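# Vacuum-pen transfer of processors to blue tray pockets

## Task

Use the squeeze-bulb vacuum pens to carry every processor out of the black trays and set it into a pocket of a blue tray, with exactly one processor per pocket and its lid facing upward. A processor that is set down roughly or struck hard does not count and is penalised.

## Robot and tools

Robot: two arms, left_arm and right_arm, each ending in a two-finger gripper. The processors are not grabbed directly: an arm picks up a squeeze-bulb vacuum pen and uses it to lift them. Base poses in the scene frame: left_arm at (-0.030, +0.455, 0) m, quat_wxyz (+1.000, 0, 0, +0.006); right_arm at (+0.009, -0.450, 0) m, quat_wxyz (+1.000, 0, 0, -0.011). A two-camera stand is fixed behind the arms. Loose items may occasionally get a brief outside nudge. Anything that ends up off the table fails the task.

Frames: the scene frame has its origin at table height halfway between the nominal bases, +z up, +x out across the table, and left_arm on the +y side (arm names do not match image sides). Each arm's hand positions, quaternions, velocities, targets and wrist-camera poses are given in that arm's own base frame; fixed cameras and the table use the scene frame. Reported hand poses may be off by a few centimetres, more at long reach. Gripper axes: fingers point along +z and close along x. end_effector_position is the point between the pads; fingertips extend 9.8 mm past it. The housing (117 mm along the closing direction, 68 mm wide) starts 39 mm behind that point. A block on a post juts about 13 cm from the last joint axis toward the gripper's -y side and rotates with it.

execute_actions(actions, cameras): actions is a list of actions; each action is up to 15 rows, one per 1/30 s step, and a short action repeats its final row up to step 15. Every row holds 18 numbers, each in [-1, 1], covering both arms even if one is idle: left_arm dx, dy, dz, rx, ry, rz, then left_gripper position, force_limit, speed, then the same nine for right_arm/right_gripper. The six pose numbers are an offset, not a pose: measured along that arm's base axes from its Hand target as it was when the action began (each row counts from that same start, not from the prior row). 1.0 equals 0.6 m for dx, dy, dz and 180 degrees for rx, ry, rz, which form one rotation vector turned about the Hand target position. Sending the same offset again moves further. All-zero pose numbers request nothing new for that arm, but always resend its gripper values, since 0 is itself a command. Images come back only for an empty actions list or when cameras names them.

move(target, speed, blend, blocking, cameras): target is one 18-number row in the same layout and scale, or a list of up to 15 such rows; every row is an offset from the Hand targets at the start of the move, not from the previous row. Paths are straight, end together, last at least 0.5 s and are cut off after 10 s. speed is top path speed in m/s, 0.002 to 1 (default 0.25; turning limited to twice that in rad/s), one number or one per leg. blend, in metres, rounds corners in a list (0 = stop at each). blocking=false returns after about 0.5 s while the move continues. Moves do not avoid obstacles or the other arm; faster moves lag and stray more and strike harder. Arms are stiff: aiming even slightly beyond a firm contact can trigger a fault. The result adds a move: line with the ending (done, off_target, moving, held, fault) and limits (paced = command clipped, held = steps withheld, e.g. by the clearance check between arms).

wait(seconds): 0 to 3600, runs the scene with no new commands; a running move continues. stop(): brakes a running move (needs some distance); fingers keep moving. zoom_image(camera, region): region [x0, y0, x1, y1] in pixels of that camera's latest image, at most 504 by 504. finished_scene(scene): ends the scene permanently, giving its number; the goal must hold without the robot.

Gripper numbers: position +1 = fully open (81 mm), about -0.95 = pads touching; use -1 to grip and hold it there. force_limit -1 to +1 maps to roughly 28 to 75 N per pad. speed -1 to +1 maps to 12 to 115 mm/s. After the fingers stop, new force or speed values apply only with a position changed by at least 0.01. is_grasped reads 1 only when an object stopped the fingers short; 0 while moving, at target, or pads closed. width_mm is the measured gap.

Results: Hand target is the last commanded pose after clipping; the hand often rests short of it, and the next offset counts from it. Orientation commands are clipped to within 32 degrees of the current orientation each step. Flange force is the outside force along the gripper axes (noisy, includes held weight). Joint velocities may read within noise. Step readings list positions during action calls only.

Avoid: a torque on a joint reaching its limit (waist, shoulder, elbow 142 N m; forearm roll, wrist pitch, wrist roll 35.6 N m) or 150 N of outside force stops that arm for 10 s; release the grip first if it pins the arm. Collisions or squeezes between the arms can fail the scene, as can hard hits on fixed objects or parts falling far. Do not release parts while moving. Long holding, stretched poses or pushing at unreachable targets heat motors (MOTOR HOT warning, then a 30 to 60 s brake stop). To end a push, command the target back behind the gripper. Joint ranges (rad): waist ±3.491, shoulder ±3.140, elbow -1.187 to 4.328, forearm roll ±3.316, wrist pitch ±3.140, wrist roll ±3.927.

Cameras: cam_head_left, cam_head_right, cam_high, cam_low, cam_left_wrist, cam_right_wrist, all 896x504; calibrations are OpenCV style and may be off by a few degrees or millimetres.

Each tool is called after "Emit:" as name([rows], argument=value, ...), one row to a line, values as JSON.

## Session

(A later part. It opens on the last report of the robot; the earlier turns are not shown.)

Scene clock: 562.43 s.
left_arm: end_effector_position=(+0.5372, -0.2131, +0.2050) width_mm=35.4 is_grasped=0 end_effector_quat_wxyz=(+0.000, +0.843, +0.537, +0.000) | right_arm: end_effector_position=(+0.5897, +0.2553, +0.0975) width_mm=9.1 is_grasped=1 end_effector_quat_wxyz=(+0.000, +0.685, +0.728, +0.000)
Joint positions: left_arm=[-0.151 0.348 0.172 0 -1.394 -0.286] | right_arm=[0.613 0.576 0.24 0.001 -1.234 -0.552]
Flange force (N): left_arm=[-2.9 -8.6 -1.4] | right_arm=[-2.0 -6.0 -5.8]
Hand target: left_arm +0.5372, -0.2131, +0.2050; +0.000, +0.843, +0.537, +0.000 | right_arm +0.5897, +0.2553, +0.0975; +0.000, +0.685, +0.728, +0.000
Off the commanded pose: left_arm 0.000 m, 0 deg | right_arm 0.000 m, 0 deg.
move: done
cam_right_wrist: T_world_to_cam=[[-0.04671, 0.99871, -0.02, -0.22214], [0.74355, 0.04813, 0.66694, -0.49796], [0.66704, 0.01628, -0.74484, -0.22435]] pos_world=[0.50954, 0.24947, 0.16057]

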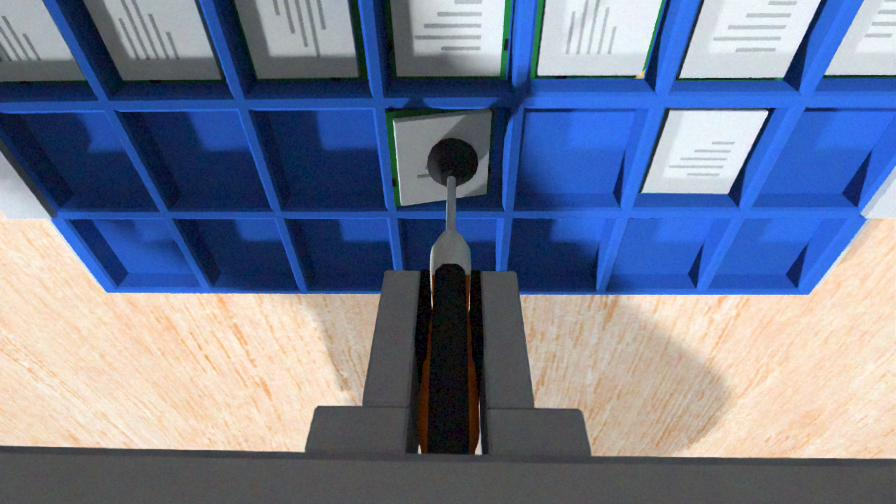

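Emit:
move([
  [0,0,0,0,0,0,-0.1,-1,-0.3,0,0,-0.0017,0,0,0,-1,-0.6,-0.5],
  [0,0,0,0,0,0,-0.1,-1,-0.3,0,0,-0.0017,0,0,0,-0.7,-0.6,-0.7],
  [0,0,0,0,0,0,-0.1,-1,-0.3,0,0,0.0333,0,0,0,-0.7,-0.6,-0.7],
], speed=[0.02,0.03,0.04], cameras=["cam_right_wrist"])

Emit:
zoom_image(camera="cam_right_wrist", region=[340, 40, 580, 240])

Scene clock: 571.07 s.
left_arm: end_effector_position=(+0.5372, -0.2131, +0.2050) width_mm=35.4 is_grasped=0 end_effector_quat_wxyz=(+0.000, +0.843, +0.537, +0.000) | right_arm: end_effector_position=(+0.5897, +0.2553, +0.1174) width_mm=10.5 is_grasped=0 end_effector_quat_wxyz=(+0.000, +0.685, +0.728, +0.000)
Joint positions: left_arm=[-0.151 0.348 0.172 0 -1.394 -0.286] | right_arm=[0.613 0.56 0.264 0.001 -1.275 -0.552]
Flange force (N): left_arm=[-2.1 -8.8 -2.1] | right_arm=[-2.7 -7.3 -1.2]
Hand target: left_arm +0.5372, -0.2131, +0.2050; +0.000, +0.843, +0.537, +0.000 | right_arm +0.5897, +0.2553, +0.1174; +0.000, +0.685, +0.728, +0.000
Off the commanded pose: left_arm 0.000 m, 0 deg | right_arm 0.000 m, 0 deg.
move: done
cam_right_wrist: T_world_to_cam=[[-0.04665, 0.99871, -0.02007, -0.22176], [0.74365, 0.04813, 0.66683, -0.51127], [0.66694, 0.01618, -0.74494, -0.20943]] pos_world=[0.50954, 0.24947, 0.18047]

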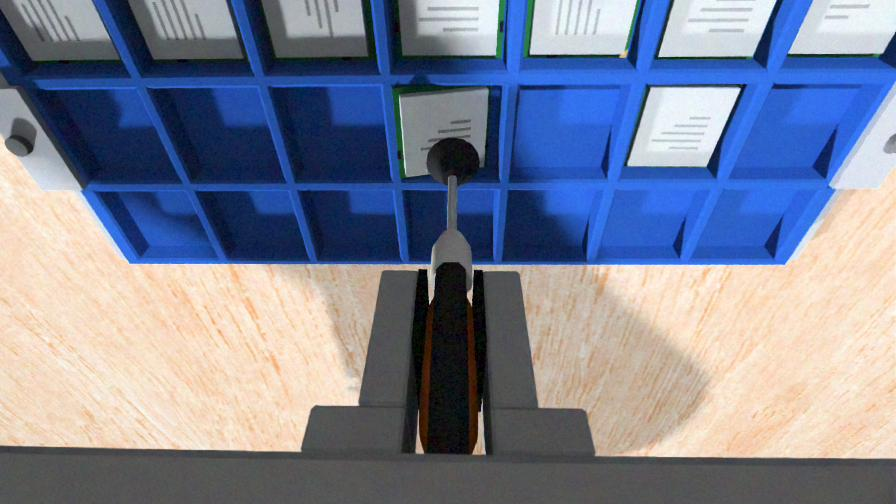

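Scaled by 2.100 from the camera's image (finer frame: 1280x720).

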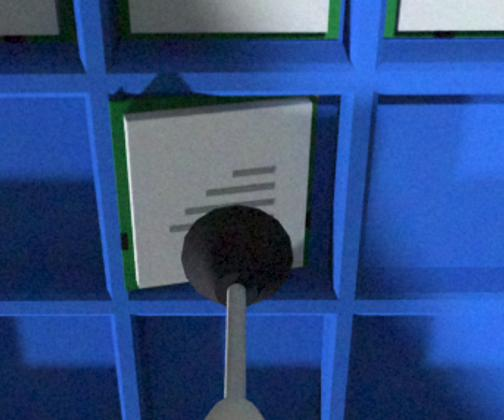

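Emit:
move([
  [0,0,0,0,0,0,-0.1,-1,-0.3,0.0005,-0.065,0.004,0,0,0,-1,-0.6,-0.7],
  [0,0,0,0,0,0,-0.1,-1,-0.3,0.0005,-0.065,-0.0282,0,0,0,-1,-0.6,-0.7],
  [0,0,0,0,0,0,-0.1,-1,-0.3,0.0003,-0.0513,-0.0282,0,0,0,-1,-0.6,-0.7],
], speed=[0.1,0.08,0.02], cameras=["cam_right_wrist"])

Emit:
zoom_image(camera="cam_right_wrist", region=[380, 40, 620, 240])

Scene clock: 585.07 s.
left_arm: end_effector_position=(+0.5372, -0.2131, +0.2050) width_mm=35.4 is_grasped=0 end_effector_quat_wxyz=(+0.000, +0.843, +0.537, +0.000) | right_arm: end_effector_position=(+0.5899, +0.2245, +0.1005) width_mm=9.2 is_grasped=1 end_effector_quat_wxyz=(+0.000, +0.685, +0.728, +0.000)
Joint positions: left_arm=[-0.151 0.348 0.172 0 -1.394 -0.286] | right_arm=[0.571 0.546 0.201 0 -1.226 -0.511]
Flange force (N): left_arm=[-3.2 -10.0 -1.1] | right_arm=[-2.8 -6.9 -1.8]
Hand target: left_arm +0.5372, -0.2131, +0.2050; +0.000, +0.843, +0.537, +0.000 | right_arm +0.5899, +0.2245, +0.1005; +0.000, +0.685, +0.728, +0.000
Off the commanded pose: left_arm 0.000 m, 0 deg | right_arm 0.000 m, 0 deg.
move: done
cam_right_wrist: T_world_to_cam=[[-0.04671, 0.99871, -0.01999, -0.19131], [0.74365, 0.04813, 0.66684, -0.49866], [0.66694, 0.01628, -0.74494, -0.22168]] pos_world=[0.50974, 0.21867, 0.16357]

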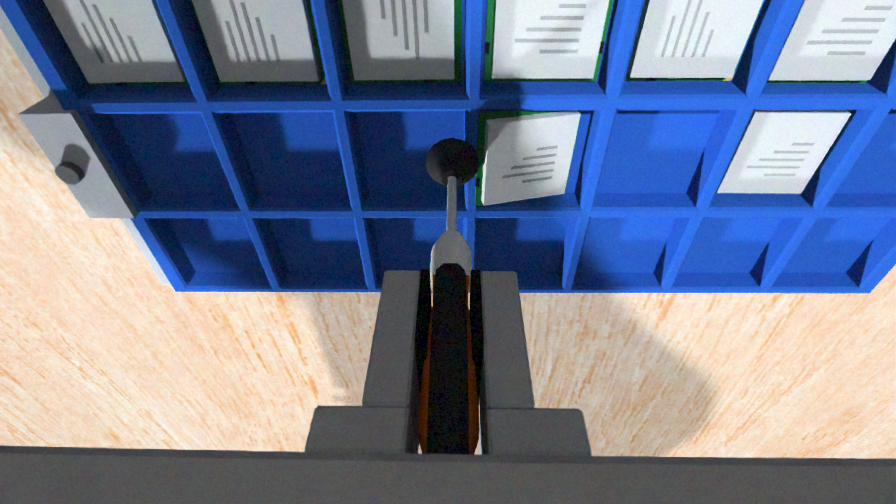

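Scaled by 2.100 from the camera's image (finer frame: 1280x720).

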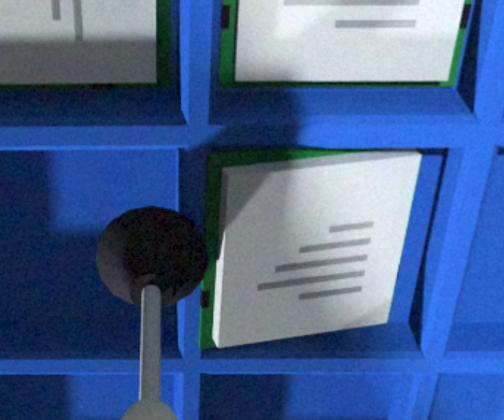

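Emit:
move(target=[0,0,0,0,0,0,-0.1,-1,-0.3,0,0.005,0,0,0,0,-1,-0.6,-0.7], speed=0.01, cameras=["cam_right_wrist"])

Emit:
zoom_image(camera="cam_right_wrist", region=[380, 40, 620, 240])

Scene clock: 590.33 s.
left_arm: end_effector_position=(+0.5372, -0.2131, +0.2050) width_mm=35.4 is_grasped=0 end_effector_quat_wxyz=(+0.000, +0.843, +0.537, +0.000) | right_arm: end_effector_position=(+0.5899, +0.2275, +0.1005) width_mm=9.2 is_grasped=1 end_effector_quat_wxyz=(+0.000, +0.685, +0.728, +0.000)
Joint positions: left_arm=[-0.151 0.348 0.172 0 -1.394 -0.286] | right_arm=[0.575 0.548 0.205 0.001 -1.227 -0.515]
Flange force (N): left_arm=[-2.5 -9.6 -1.3] | right_arm=[-2.6 -6.4 -2.0]
Hand target: left_arm +0.5372, -0.2131, +0.2050; +0.000, +0.843, +0.537, +0.000 | right_arm +0.5899, +0.2275, +0.1005; +0.000, +0.685, +0.728, +0.000
Off the commanded pose: left_arm 0.000 m, 0 deg | right_arm 0.000 m, 0 deg.
move: done
cam_right_wrist: T_world_to_cam=[[-0.04671, 0.99871, -0.01999, -0.19431], [0.74365, 0.04813, 0.66684, -0.49881], [0.66694, 0.01628, -0.74494, -0.22172]] pos_world=[0.50974, 0.22167, 0.16357]

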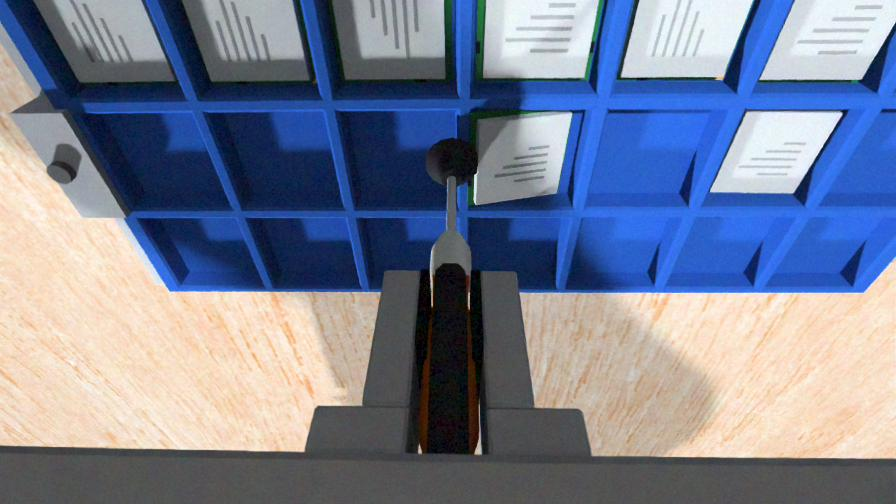

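Scaled by 2.100 from the camera's image (finer frame: 1280x720).

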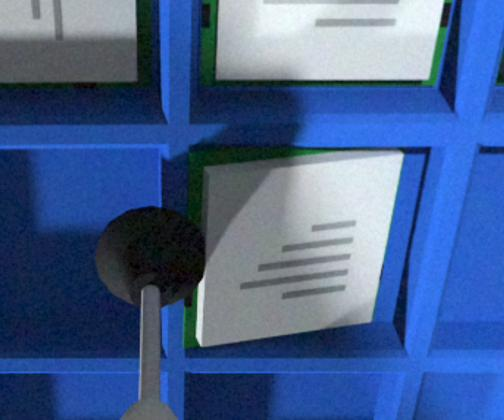

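Emit:
move([
  [0,0,0,0,0,0,-0.1,-1,-0.3,0,-0.0075,0,0,0,0,-1,-0.6,-0.7],
  [0,0,0,0,0,0,-0.1,-1,-0.3,0,-0.0075,-0.0033,0,0,0,-1,-0.6,-0.7],
], speed=0.02)

Emit:
move(target=[0,0,0,0,0,0,-0.1,-1,-0.3,0,0,-0.0008,0,0,0,-1,-0.6,-0.7], speed=0.02)

Emit:
move(target=[0,0,0,0,0,0,-0.1,-1,-0.3,0,0,-0.0008,0,0,0,-1,-0.6,-0.7], speed=0.02)

Scene clock: 596.07 s.
left_arm: end_effector_position=(+0.5372, -0.2131, +0.2050) width_mm=35.4 is_grasped=0 end_effector_quat_wxyz=(+0.000, +0.843, +0.537, +0.000) | right_arm: end_effector_position=(+0.5899, +0.2230, +0.0986) width_mm=9.2 is_grasped=1 end_effector_quat_wxyz=(+0.000, +0.685, +0.728, +0.000)
Joint positions: left_arm=[-0.151 0.348 0.172 0 -1.394 -0.286] | right_arm=[0.569 0.546 0.197 0.001 -1.221 -0.509]
Flange force (N): left_arm=[-2.5 -10.8 -0.6] | right_arm=[-2.8 -6.3 -1.8]
Hand target: left_arm +0.5372, -0.2131, +0.2050; +0.000, +0.843, +0.537, +0.000 | right_arm +0.5899, +0.2230, +0.0985; +0.000, +0.685, +0.728, +0.000
Off the commanded pose: left_arm 0.000 m, 0 deg | right_arm 0.000 m, 0 deg.
move: done

Scene clock: 596.57 s.
left_arm: end_effector_position=(+0.5372, -0.2131, +0.2050) width_mm=35.4 is_grasped=0 end_effector_quat_wxyz=(+0.000, +0.843, +0.537, +0.000) | right_arm: end_effector_position=(+0.5899, +0.2230, +0.0981) width_mm=9.2 is_grasped=1 end_effector_quat_wxyz=(+0.000, +0.685, +0.728, +0.000)
Joint positions: left_arm=[-0.151 0.348 0.172 0 -1.394 -0.286] | right_arm=[0.569 0.547 0.196 0.001 -1.22 -0.509]
Flange force (N): left_arm=[-2.7 -9.0 -1.3] | right_arm=[-2.4 -6.9 -1.9]
Hand target: left_arm +0.5372, -0.2131, +0.2050; +0.000, +0.843, +0.537, +0.000 | right_arm +0.5899, +0.2230, +0.0981; +0.000, +0.685, +0.728, +0.000
Off the commanded pose: left_arm 0.000 m, 0 deg | right_arm 0.000 m, 0 deg.
move: done

Scene clock: 597.07 s.
left_arm: end_effector_position=(+0.5372, -0.2131, +0.2050) width_mm=35.4 is_grasped=0 end_effector_quat_wxyz=(+0.000, +0.843, +0.537, +0.000) | right_arm: end_effector_position=(+0.5899, +0.2230, +0.0976) width_mm=9.2 is_grasped=1 end_effector_quat_wxyz=(+0.000, +0.685, +0.728, +0.000)
Joint positions: left_arm=[-0.151 0.348 0.172 0 -1.394 -0.286] | right_arm=[0.569 0.547 0.196 0.001 -1.219 -0.509]
Flange force (N): left_arm=[-2.7 -9.0 -1.6] | right_arm=[-2.4 -7.0 -1.8]
Hand target: left_arm +0.5372, -0.2131, +0.2050; +0.000, +0.843, +0.537, +0.000 | right_arm +0.5899, +0.2230, +0.0976; +0.000, +0.685, +0.728, +0.000
Off the commanded pose: left_arm 0.000 m, 0 deg | right_arm 0.000 m, 0 deg.
move: done

Emit:
execute_actions([
  [[0,0,0,0,0,0,-0.1,-1,-0.3,0,0,-0.0008,0,0,0,-1,-0.6,-0.7]],
  [[0,0,0,0,0,0,-0.1,-1,-0.3,0,0,-0.0008,0,0,0,-1,-0.6,-0.7]],
  [[0,0,0,0,0,0,-0.1,-1,-0.3,0,0,-0.0008,0,0,0,-1,-0.6,-0.7]],
  [[0,0,0,0,0,0,-0.1,-1,-0.3,0,0,-0.0008,0,0,0,-1,-0.6,-0.7]],
], cameras=["cam_right_wrist"])

Emit:
zoom_image(camera="cam_right_wrist", region=[380, 40, 620, 240])

Scene clock: 605.47 s.
left_arm: end_effector_position=(+0.5372, -0.2131, +0.2050) width_mm=35.4 is_grasped=0 end_effector_quat_wxyz=(+0.000, +0.843, +0.537, +0.000) | right_arm: end_effector_position=(+0.5899, +0.2230, +0.0957) width_mm=9.1 is_grasped=1 end_effector_quat_wxyz=(+0.000, +0.685, +0.728, +0.000)
Joint positions: left_arm=[-0.151 0.348 0.172 0 -1.394 -0.286] | right_arm=[0.569 0.549 0.193 0.001 -1.215 -0.509]
Flange force (N): left_arm=[-2.4 -9.5 -1.2] | right_arm=[-2.7 -6.0 -10.8]
Flange force at the end of the 1st action (N): left_arm=[-3.0 -9.6 -1.0] | right_arm=[-2.2 -7.2 -1.8]
Flange force at the end of the 2nd action (N): left_arm=[-2.7 -8.8 -1.6] | right_arm=[-2.2 -6.1 -3.5]
Flange force at the end of the 3rd action (N): left_arm=[-3.4 -9.5 -1.9] | right_arm=[-2.7 -5.4 -6.7]
Hand target: left_arm +0.5372, -0.2131, +0.2050; +0.000, +0.843, +0.537, +0.000 | right_arm +0.5899, +0.2230, +0.0957; +0.000, +0.685, +0.728, +0.000
Off the commanded pose: left_arm 0.000 m, 0 deg | right_arm 0.000 m, 0 deg.
Step readings (end_effector_position of left_arm | right_arm; steps 1 to 15: 1st action; 16 to 30: 2nd action; 31 to 45: 3rd action; 46 to 60: 4th action):
0: (+0.5372, -0.2131, +0.2050) | (+0.5899, +0.2230, +0.0976)
1: (+0.5372, -0.2131, +0.2050) | (+0.5899, +0.2230, +0.0976)
2: (+0.5372, -0.2131, +0.2050) | (+0.5899, +0.2230, +0.0975)
4: (+0.5372, -0.2131, +0.2050) | (+0.5899, +0.2230, +0.0971)
8: (+0.5372, -0.2131, +0.2050) | (+0.5899, +0.2230, +0.0971)
15: (+0.5372, -0.2131, +0.2050) | (+0.5899, +0.2230, +0.0971)
16: (+0.5372, -0.2131, +0.2050) | (+0.5899, +0.2230, +0.0971)
17: (+0.5372, -0.2131, +0.2050) | (+0.5899, +0.2230, +0.0970)
19: (+0.5372, -0.2131, +0.2050) | (+0.5899, +0.2230, +0.0967)
23: (+0.5372, -0.2131, +0.2050) | (+0.5899, +0.2230, +0.0966)
30: (+0.5372, -0.2131, +0.2050) | (+0.5899, +0.2230, +0.0966)
31: (+0.5372, -0.2131, +0.2050) | (+0.5899, +0.2230, +0.0966)
32: (+0.5372, -0.2131, +0.2050) | (+0.5899, +0.2230, +0.0965)
34: (+0.5372, -0.2131, +0.2050) | (+0.5899, +0.2230, +0.0962)
38: (+0.5372, -0.2131, +0.2050) | (+0.5899, +0.2230, +0.0961)
45: (+0.5372, -0.2131, +0.2050) | (+0.5899, +0.2230, +0.0961)
46: (+0.5372, -0.2131, +0.2050) | (+0.5899, +0.2230, +0.0961)
47: (+0.5372, -0.2131, +0.2050) | (+0.5899, +0.2230, +0.0960)
49: (+0.5372, -0.2131, +0.2050) | (+0.5899, +0.2230, +0.0957)
53: (+0.5372, -0.2131, +0.2050) | (+0.5899, +0.2230, +0.0957)
60: (+0.5372, -0.2131, +0.2050) | (+0.5899, +0.2230, +0.0957)
cam_right_wrist: T_world_to_cam=[[-0.04671, 0.99871, -0.01999, -0.18991], [0.74365, 0.04813, 0.66684, -0.49539], [0.66694, 0.01628, -0.74494, -0.22523]] pos_world=[0.50974, 0.21717, 0.15877]

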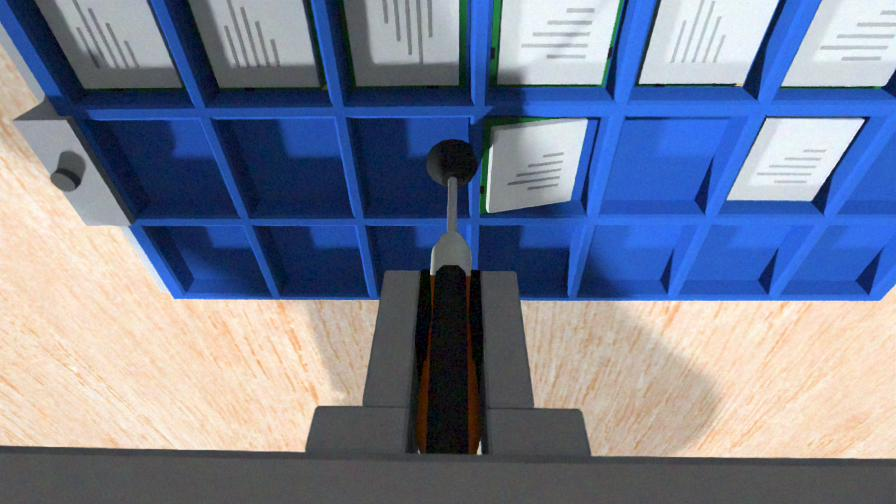

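Scaled by 2.100 from the camera's image (finer frame: 1280x720).

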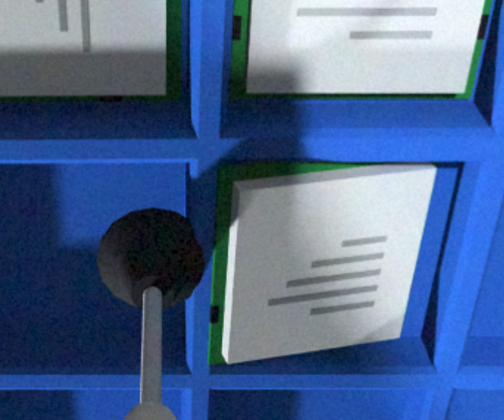

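Emit:
move([
  [0,0,0,0,0,0,-0.1,-1,-0.3,0,0,0.0027,0,0,0,-1,-0.6,-0.7],
  [0,0,0,0,0,0,-0.1,-1,-0.3,-0.0003,0.0067,0.0027,0,0,0,-1,-0.6,-0.7],
], speed=[0.02,0.01], cameras=["cam_right_wrist"])

Emit:
zoom_image(camera="cam_right_wrist", region=[380, 40, 620, 240])

Scene clock: 613.83 s.
left_arm: end_effector_position=(+0.5372, -0.2131, +0.2050) width_mm=35.4 is_grasped=0 end_effector_quat_wxyz=(+0.000, +0.843, +0.537, +0.000) | right_arm: end_effector_position=(+0.5897, +0.2270, +0.0973) width_mm=9.1 is_grasped=1 end_effector_quat_wxyz=(+0.000, +0.685, +0.728, +0.000)
Joint positions: left_arm=[-0.151 0.348 0.172 0 -1.394 -0.286] | right_arm=[0.575 0.55 0.2 0.001 -1.22 -0.514]
Flange force (N): left_arm=[-2.7 -9.1 -1.0] | right_arm=[-2.4 -6.1 -2.2]
Hand target: left_arm +0.5372, -0.2131, +0.2050; +0.000, +0.843, +0.537, +0.000 | right_arm +0.5897, +0.2271, +0.0973; +0.000, +0.685, +0.728, +0.000
Off the commanded pose: left_arm 0.000 m, 0 deg | right_arm 0.000 m, 0 deg.
move: done
cam_right_wrist: T_world_to_cam=[[-0.04671, 0.99871, -0.01999, -0.19388], [0.74365, 0.04813, 0.66684, -0.4965], [0.66694, 0.01628, -0.74494, -0.22397]] pos_world=[0.50954, 0.22117, 0.16037]

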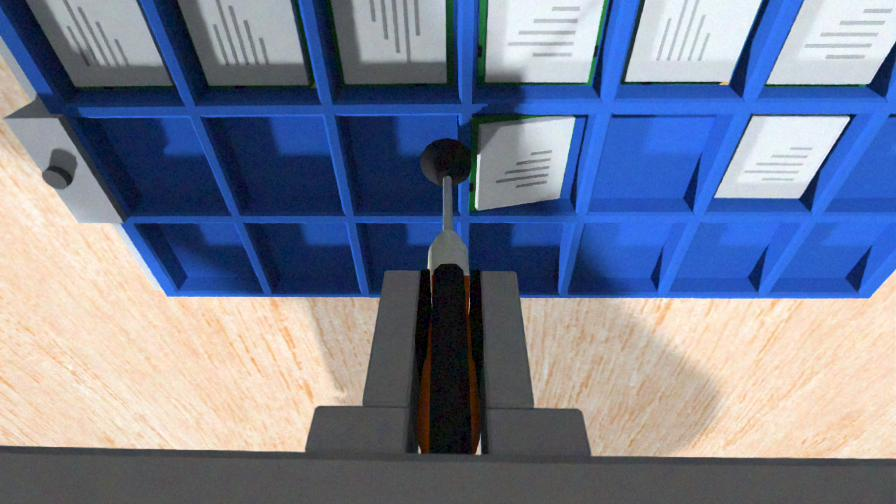

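Scaled by 2.100 from the camera's image (finer frame: 1280x720).

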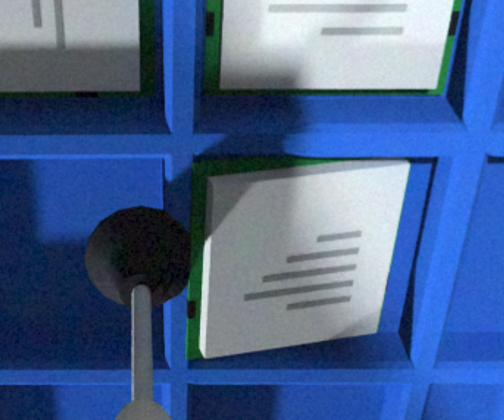

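Emit:
move(target=[0,0,0,0,0,0,-0.1,-1,-0.3,-0.0002,0.004,0,0,0,0,-1,-0.6,-0.7], speed=0.01, cameras=["cam_right_wrist"])

Emit:
zoom_image(camera="cam_right_wrist", region=[380, 40, 620, 240])

Scene clock: 619.70 s.
left_arm: end_effector_position=(+0.5372, -0.2131, +0.2050) width_mm=35.4 is_grasped=0 end_effector_quat_wxyz=(+0.000, +0.843, +0.537, +0.000) | right_arm: end_effector_position=(+0.5896, +0.2294, +0.0973) width_mm=9.1 is_grasped=1 end_effector_quat_wxyz=(+0.000, +0.685, +0.728, +0.000)
Joint positions: left_arm=[-0.151 0.348 0.172 0 -1.394 -0.286] | right_arm=[0.578 0.552 0.203 0.001 -1.221 -0.518]
Flange force (N): left_arm=[-2.6 -9.5 -1.5] | right_arm=[-2.7 -6.9 -3.2]
Hand target: left_arm +0.5372, -0.2131, +0.2050; +0.000, +0.843, +0.537, +0.000 | right_arm +0.5896, +0.2295, +0.0973; +0.000, +0.685, +0.728, +0.000
Off the commanded pose: left_arm 0.000 m, 0 deg | right_arm 0.000 m, 0 deg.
move: done
cam_right_wrist: T_world_to_cam=[[-0.04671, 0.99871, -0.01999, -0.19628], [0.74365, 0.04813, 0.66684, -0.49654], [0.66694, 0.01628, -0.74494, -0.22394]] pos_world=[0.50944, 0.22357, 0.16037]

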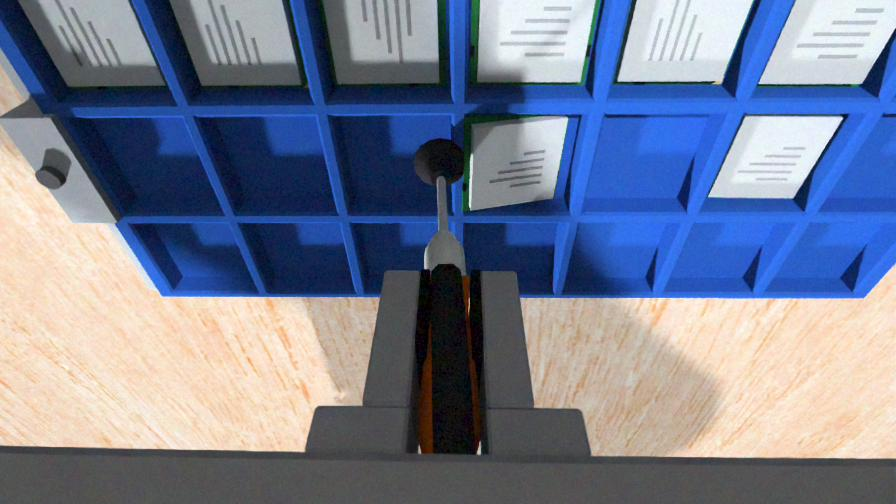

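Scaled by 2.100 from the camera's image (finer frame: 1280x720).

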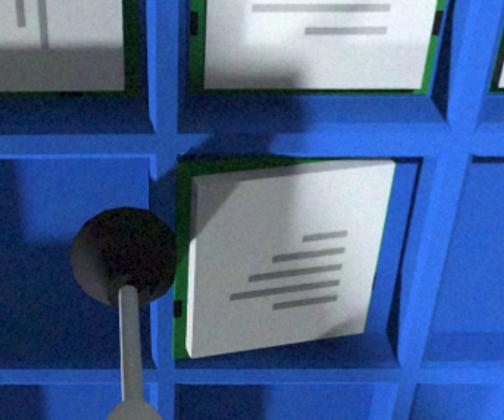

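Emit:
move([
  [0,0,0,0,0,0,-0.1,-1,-0.3,0,0,0.0462,0,0,0,-1,-0.6,-0.7],
  [0,0,0,0,0,0,-0.1,-1,-0.3,-0.0027,0.0623,0.0462,0,0,0,-1,-0.6,-0.7],
], speed=[0.03,0.1], cameras=["cam_right_wrist"])

Emit:
zoom_image(camera="cam_right_wrist", region=[340, 20, 580, 220])

Emit:
move(target=[0,0,0,0,0,0,-0.1,-1,-0.3,0,0,-0.0257,-0.0466,-0.0029,0,-1,-0.6,-0.7], speed=0.08, cameras=["cam_right_wrist"])

Emit:
zoom_image(camera="cam_right_wrist", region=[340, 20, 580, 220])

Scene clock: 681.60 s.
left_arm: end_effector_position=(+0.5372, -0.2131, +0.2050) width_mm=35.4 is_grasped=0 end_effector_quat_wxyz=(+0.000, +0.843, +0.537, +0.000) | right_arm: end_effector_position=(+0.5880, +0.2668, +0.1250) width_mm=9.1 is_grasped=1 end_effector_quat_wxyz=(+0.000, +0.685, +0.728, +0.000)
Joint positions: left_arm=[-0.151 0.348 0.172 0 -1.394 -0.286] | right_arm=[0.629 0.562 0.286 0.001 -1.294 -0.568]
Flange force (N): left_arm=[-2.3 -8.2 -1.3] | right_arm=[-3.2 -6.9 -1.2]
Hand target: left_arm +0.5372, -0.2131, +0.2050; +0.000, +0.843, +0.537, +0.000 | right_arm +0.5880, +0.2668, +0.1250; +0.000, +0.685, +0.728, +0.000
Off the commanded pose: left_arm 0.000 m, 0 deg | right_arm 0.000 m, 0 deg.
move: done
cam_right_wrist: T_world_to_cam=[[-0.04665, 0.99871, -0.02007, -0.23317], [0.74365, 0.04813, 0.66683, -0.51562], [0.66694, 0.01618, -0.74494, -0.20282]] pos_world=[0.50784, 0.26097, 0.18807]

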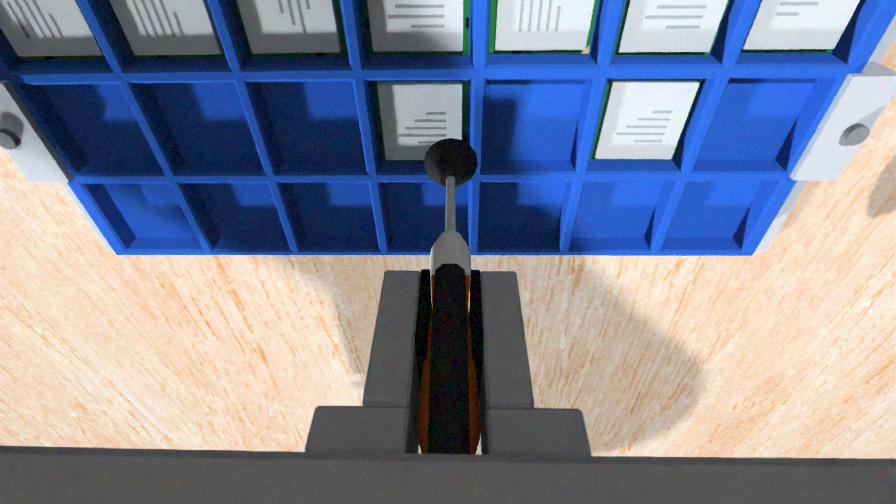

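Scaled by 2.100 from the camera's image (finer frame: 1280x720).

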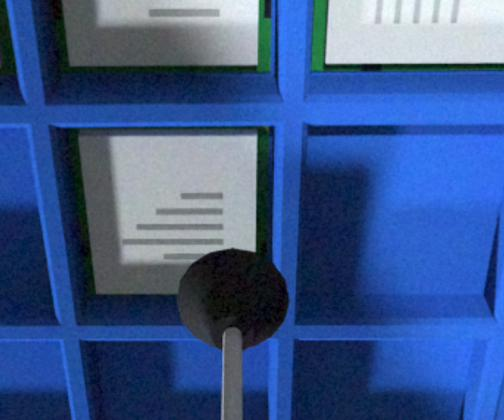

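Scene clock: 682.83 s.
left_arm: end_effector_position=(+0.5372, -0.2131, +0.2050) width_mm=35.4 is_grasped=0 end_effector_quat_wxyz=(+0.000, +0.843, +0.537, +0.000) | right_arm: end_effector_position=(+0.5880, +0.2668, +0.1096) width_mm=9.1 is_grasped=1 end_effector_quat_wxyz=(+0.054, +0.683, +0.726, -0.050)
Joint positions: left_arm=[-0.151 0.348 0.172 0 -1.394 -0.286] | right_arm=[0.682 0.616 0.288 0.123 -1.33 -0.656]
Flange force (N): left_arm=[-2.9 -10.3 -1.6] | right_arm=[-4.3 -7.1 -1.0]
Hand target: left_arm +0.5372, -0.2131, +0.2050; +0.000, +0.843, +0.537, +0.000 | right_arm +0.5880, +0.2668, +0.1096; +0.054, +0.683, +0.726, -0.050
Off the commanded pose: left_arm 0.000 m, 0 deg | right_arm 0.000 m, 0 deg.
move: done
cam_right_wrist: T_world_to_cam=[[-0.04586, 0.98508, -0.16586, -0.21435], [0.7376, 0.14536, 0.6594, -0.52692], [0.67368, -0.0921, -0.73327, -0.19058]] pos_world=[0.50722, 0.2702, 0.17215]

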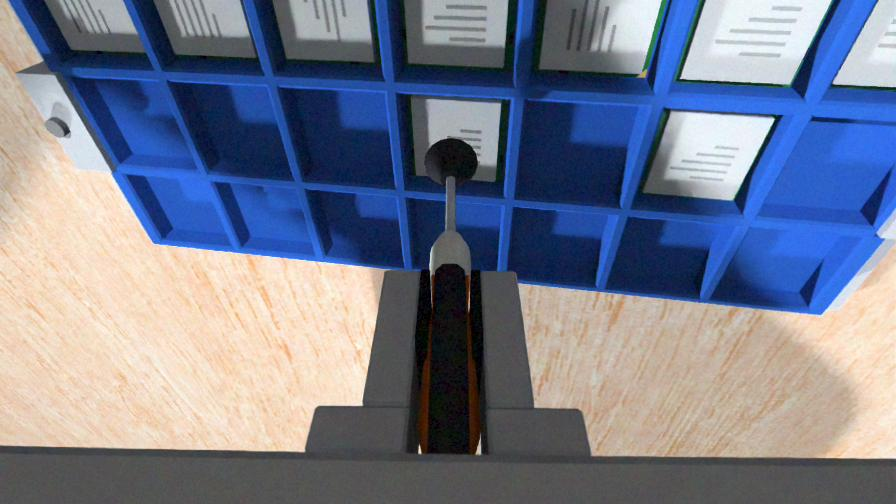

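Scaled by 2.100 from the camera's image (finer frame: 1280x720).

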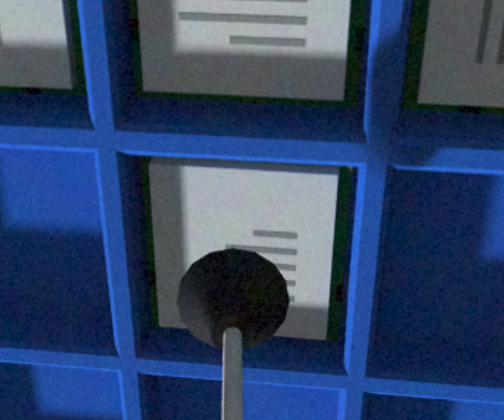

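Emit:
move([
  [0,0,0,0,0,0,-0.1,-1,-0.3,0,0,0.05,0.0466,0.0029,0,-1,-0.6,-0.7],
  [0,0,0,0,0,0,-0.1,-1,-0.3,-0.3145,-0.1925,0.05,0.0466,0.0029,0,-1,-0.6,-0.7],
  [0,0,0,0,0,0,-0.1,-1,-0.3,-0.3145,-0.1925,-0.016,0.0466,0.0029,0,-1,-0.6,-0.7],
], speed=[0.1,0.25,0.1], blend=[0.01,0.01,0], cameras=["cam_right_wrist"])

Emit:
zoom_image(camera="cam_right_wrist", region=[350, 60, 550, 220])

Scene clock: 692.83 s.
left_arm: end_effector_position=(+0.5372, -0.2131, +0.2050) width_mm=35.4 is_grasped=0 end_effector_quat_wxyz=(+0.000, +0.843, +0.537, +0.000) | right_arm: end_effector_position=(+0.3993, +0.1514, +0.1000) width_mm=9.1 is_grasped=1 end_effector_quat_wxyz=(+0.000, +0.685, +0.728, +0.000)
Joint positions: left_arm=[-0.151 0.348 0.172 0 -1.394 -0.286] | right_arm=[0.672 0.069 -0.426 0.001 -1.075 -0.611]
Flange force (N): left_arm=[-3.2 -8.2 -1.6] | right_arm=[-1.5 -2.7 -0.9]
Hand target: left_arm +0.5372, -0.2131, +0.2050; +0.000, +0.843, +0.537, +0.000 | right_arm +0.3993, +0.1513, +0.1000; +0.000, +0.685, +0.728, +0.000
Off the commanded pose: left_arm 0.000 m, 0 deg | right_arm 0.000 m, 0 deg.
move: done
cam_right_wrist: T_world_to_cam=[[-0.04672, 0.99871, -0.02, -0.12712], [0.74365, 0.04814, 0.66684, -0.35307], [0.66694, 0.01628, -0.74494, -0.09374]] pos_world=[0.31914, 0.14547, 0.16307]

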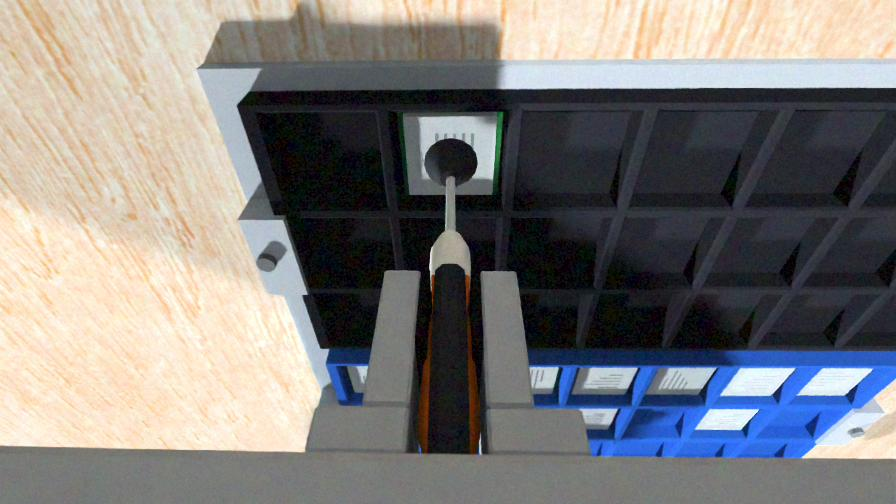

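Scaled by 2.520 from the camera's image (finer frame: 1280x720).

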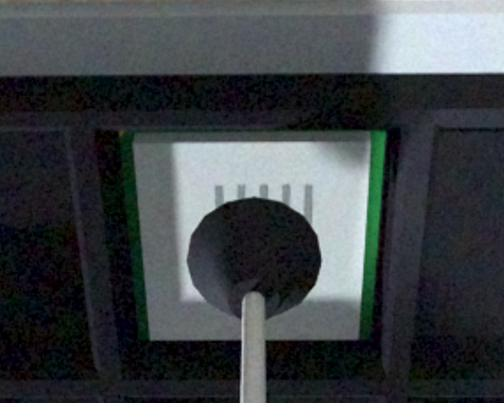

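Emit:
move([
  [0,0,0,0,0,0,-0.1,-1,-0.3,0,0,-0.0108,0,0,0,-1,-0.6,-0.7],
  [0,0,0,0,0,0,-0.1,-1,-0.3,0,0,-0.0142,0,0,0,-1,-0.6,-0.7],
  [0,0,0,0,0,0,-0.1,-1,-0.3,0,0,-0.0142,0,0,0,-0.7,-0.6,-0.7],
  [0,0,0,0,0,0,-0.1,-1,-0.3,0,0,0.0367,0,0,0,-0.7,-0.6,-0.7],
  [0,0,0,0,0,0,-0.1,-1,-0.3,0.323,0.0212,0.0367,0,0,0,-0.7,-0.6,-0.7],
  [0,0,0,0,0,0,-0.1,-1,-0.3,0.323,0.0212,0.0075,0,0,0,-0.7,-0.6,-0.7],
], speed=[0.06,0.02,0.05,0.08,0.15,0.06], blend=[0,0,0,0.006,0.006,0], cameras=["cam_right_wrist"])

Emit:
zoom_image(camera="cam_right_wrist", region=[340, 40, 580, 240])

Scene clock: 709.43 s.
left_arm: end_effector_position=(+0.5372, -0.2131, +0.2050) width_mm=35.4 is_grasped=0 end_effector_quat_wxyz=(+0.000, +0.843, +0.537, +0.000) | right_arm: end_effector_position=(+0.5931, +0.1641, +0.1045) width_mm=10.5 is_grasped=0 end_effector_quat_wxyz=(+0.000, +0.685, +0.728, +0.000)
Joint positions: left_arm=[-0.151 0.348 0.172 0 -1.394 -0.286] | right_arm=[0.483 0.505 0.149 0 -1.215 -0.422]
Flange force (N): left_arm=[-2.4 -9.7 -1.3] | right_arm=[-1.4 -6.5 -1.5]
Hand target: left_arm +0.5372, -0.2131, +0.2050; +0.000, +0.843, +0.537, +0.000 | right_arm +0.5931, +0.1641, +0.1045; +0.000, +0.685, +0.728, +0.000
Off the commanded pose: left_arm 0.000 m, 0 deg | right_arm 0.000 m, 0 deg.
move: done
cam_right_wrist: T_world_to_cam=[[-0.04671, 0.99871, -0.01999, -0.13076], [0.74365, 0.04813, 0.66684, -0.50073], [0.66694, 0.01628, -0.74494, -0.21978]] pos_world=[0.51284, 0.15827, 0.16757]

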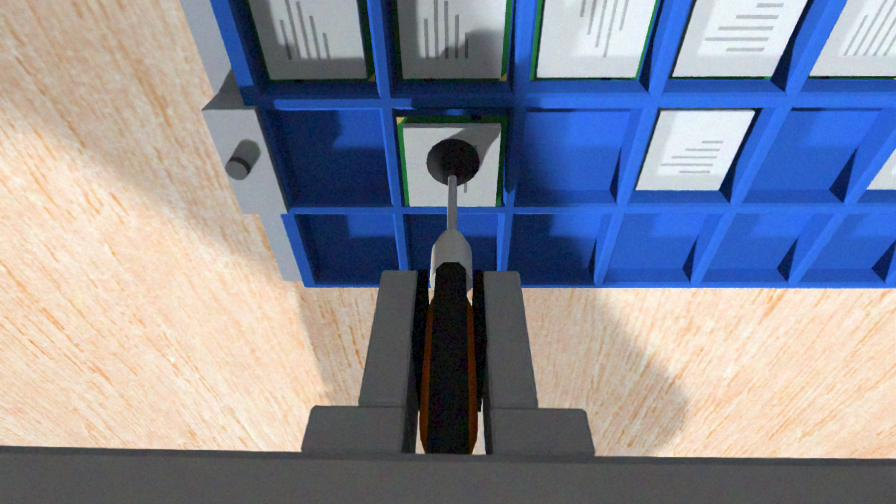

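Scaled by 2.100 from the camera's image (finer frame: 1280x720).

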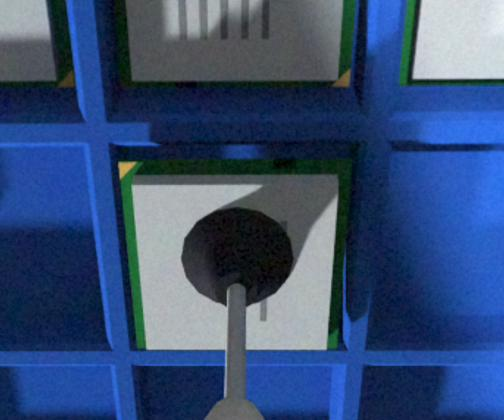

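Emit:
move([
  [0,0,0,0,0,0,-0.1,-1,-0.3,0,0,-0.0183,0,0,0,-0.7,-0.6,-0.7],
], speed=0.04, cameras=["cam_right_wrist"])

Emit:
zoom_image(camera="cam_right_wrist", region=[340, 40, 580, 240])

Scene clock: 714.93 s.
left_arm: end_effector_position=(+0.5372, -0.2131, +0.2050) width_mm=35.4 is_grasped=0 end_effector_quat_wxyz=(+0.000, +0.843, +0.537, +0.000) | right_arm: end_effector_position=(+0.5931, +0.1640, +0.0935) width_mm=10.5 is_grasped=0 end_effector_quat_wxyz=(+0.000, +0.685, +0.728, +0.000)
Joint positions: left_arm=[-0.151 0.348 0.172 0 -1.394 -0.286] | right_arm=[0.483 0.514 0.136 0.001 -1.192 -0.422]
Flange force (N): left_arm=[-2.5 -8.1 -1.7] | right_arm=[-1.5 -6.5 -1.3]
Hand target: left_arm +0.5372, -0.2131, +0.2050; +0.000, +0.843, +0.537, +0.000 | right_arm +0.5931, +0.1641, +0.0935; +0.000, +0.685, +0.728, +0.000
Off the commanded pose: left_arm 0.000 m, 0 deg | right_arm 0.000 m, 0 deg.
move: done
cam_right_wrist: T_world_to_cam=[[-0.04672, 0.99871, -0.02, -0.13087], [0.74365, 0.04814, 0.66684, -0.49346], [0.66694, 0.01628, -0.74494, -0.22804]] pos_world=[0.51294, 0.15817, 0.15657]

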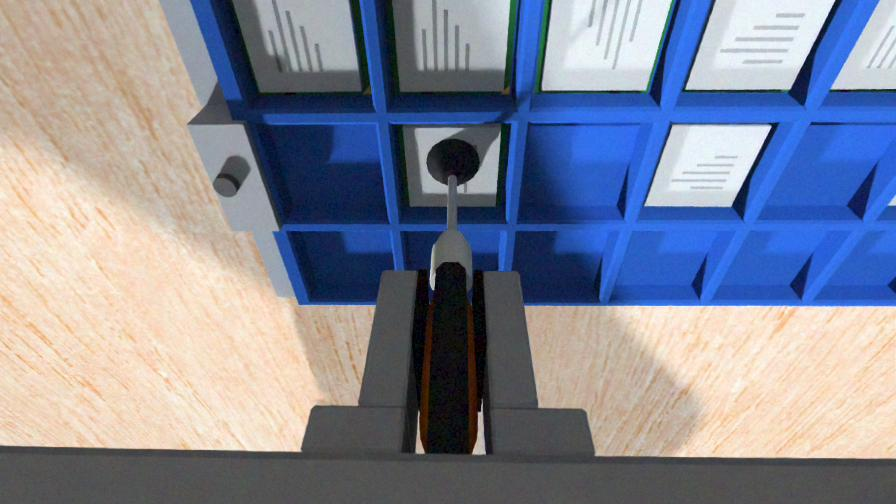

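Scaled by 2.100 from the camera's image (finer frame: 1280x720).

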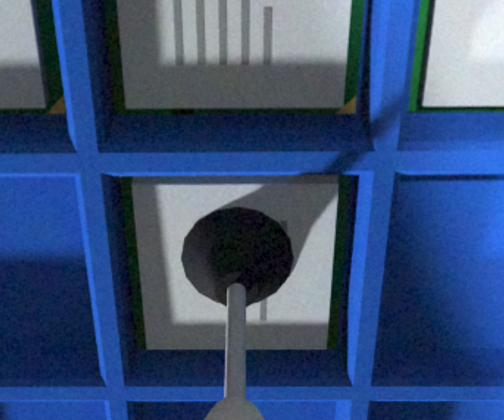

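Emit:
move([
  [0,0,0,0,0,0,-0.1,-1,-0.3,0,0,-0.0033,0,0,0,-0.7,-0.6,-0.7],
  [0,0,0,0,0,0,-0.1,-1,-0.3,0,0,-0.0033,0,0,0,-1,-0.6,-0.7],
  [0,0,0,0,0,0,-0.1,-1,-0.3,0,0,0.1108,0,0,0,-1,-0.6,-0.7],
  [0,0,0,0,0,0,-0.1,-1,-0.3,-0.2422,0.5127,0.1108,0,0,0,-1,-0.6,-0.7],
  [0,0,0,0,0,0,-0.1,-1,-0.3,-0.2422,0.5127,0.0358,0,0,0,-1,-0.6,-0.7],
], speed=[0.02,0.05,0.1,0.25,0.1], blend=[0,0,0.01,0.01,0], cameras=["cam_right_wrist","cam_left_wrist"])

Emit:
zoom_image(camera="cam_right_wrist", region=[340, 40, 580, 240])

Scene clock: 725.77 s.
left_arm: end_effector_position=(+0.5372, -0.2131, +0.2050) width_mm=35.4 is_grasped=0 end_effector_quat_wxyz=(+0.000, +0.843, +0.537, +0.000) | right_arm: end_effector_position=(+0.4478, +0.4717, +0.1150) width_mm=9.1 is_grasped=1 end_effector_quat_wxyz=(+0.000, +0.685, +0.728, +0.000)
Joint positions: left_arm=[-0.151 0.348 0.172 0 -1.394 -0.286] | right_arm=[1.013 0.581 0.291 0.001 -1.28 -0.952]
Flange force (N): left_arm=[-2.6 -8.3 -1.1] | right_arm=[-5.2 -5.3 -1.5]
Hand target: left_arm +0.5372, -0.2131, +0.2050; +0.000, +0.843, +0.537, +0.000 | right_arm +0.4478, +0.4717, +0.1150; +0.000, +0.685, +0.728, +0.000
Off the commanded pose: left_arm 0.000 m, 0 deg | right_arm 0.000 m, 0 deg.
move: done
cam_left_wrist: T_world_to_cam=[[0.41701, 0.90887, 0.0078, -0.03817], [0.66141, -0.30933, 0.68327, -0.54005], [0.62341, -0.27977, -0.73013, -0.14623]] pos_world=[0.46427, -0.17328, 0.26253]
cam_right_wrist: T_world_to_cam=[[-0.04671, 0.99871, -0.01999, -0.44454], [0.74365, 0.04813, 0.66684, -0.41448], [0.66694, 0.01628, -0.74494, -0.12006]] pos_world=[0.36754, 0.46587, 0.17807]
Images, in order (width x height): cam_left_wrist 896x504, cam_right_wrist 896x504.

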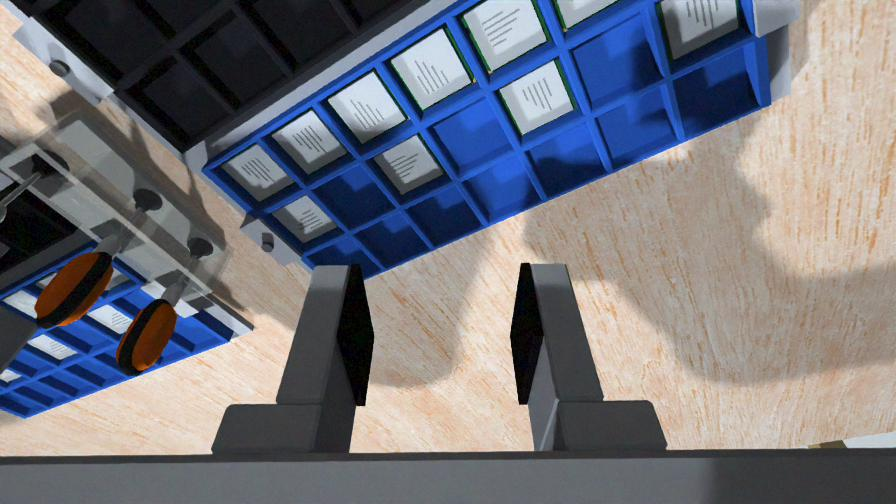

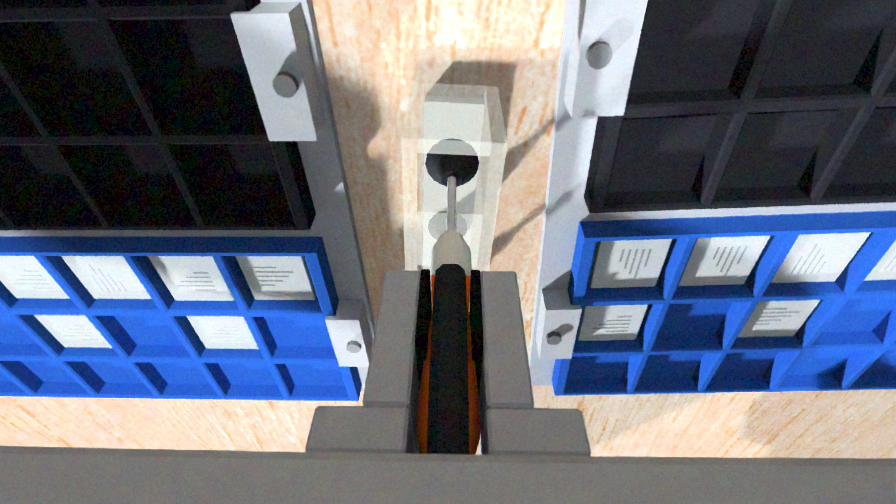

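Scaled by 2.100 from the camera's image (finer frame: 1280x720).

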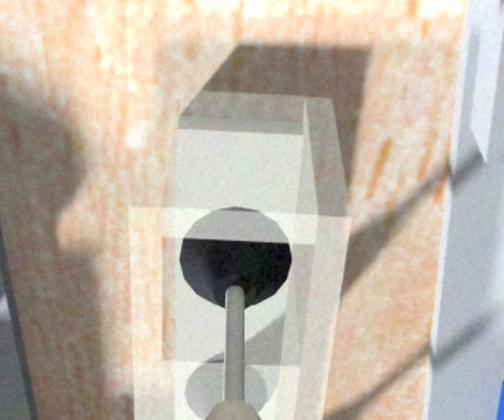

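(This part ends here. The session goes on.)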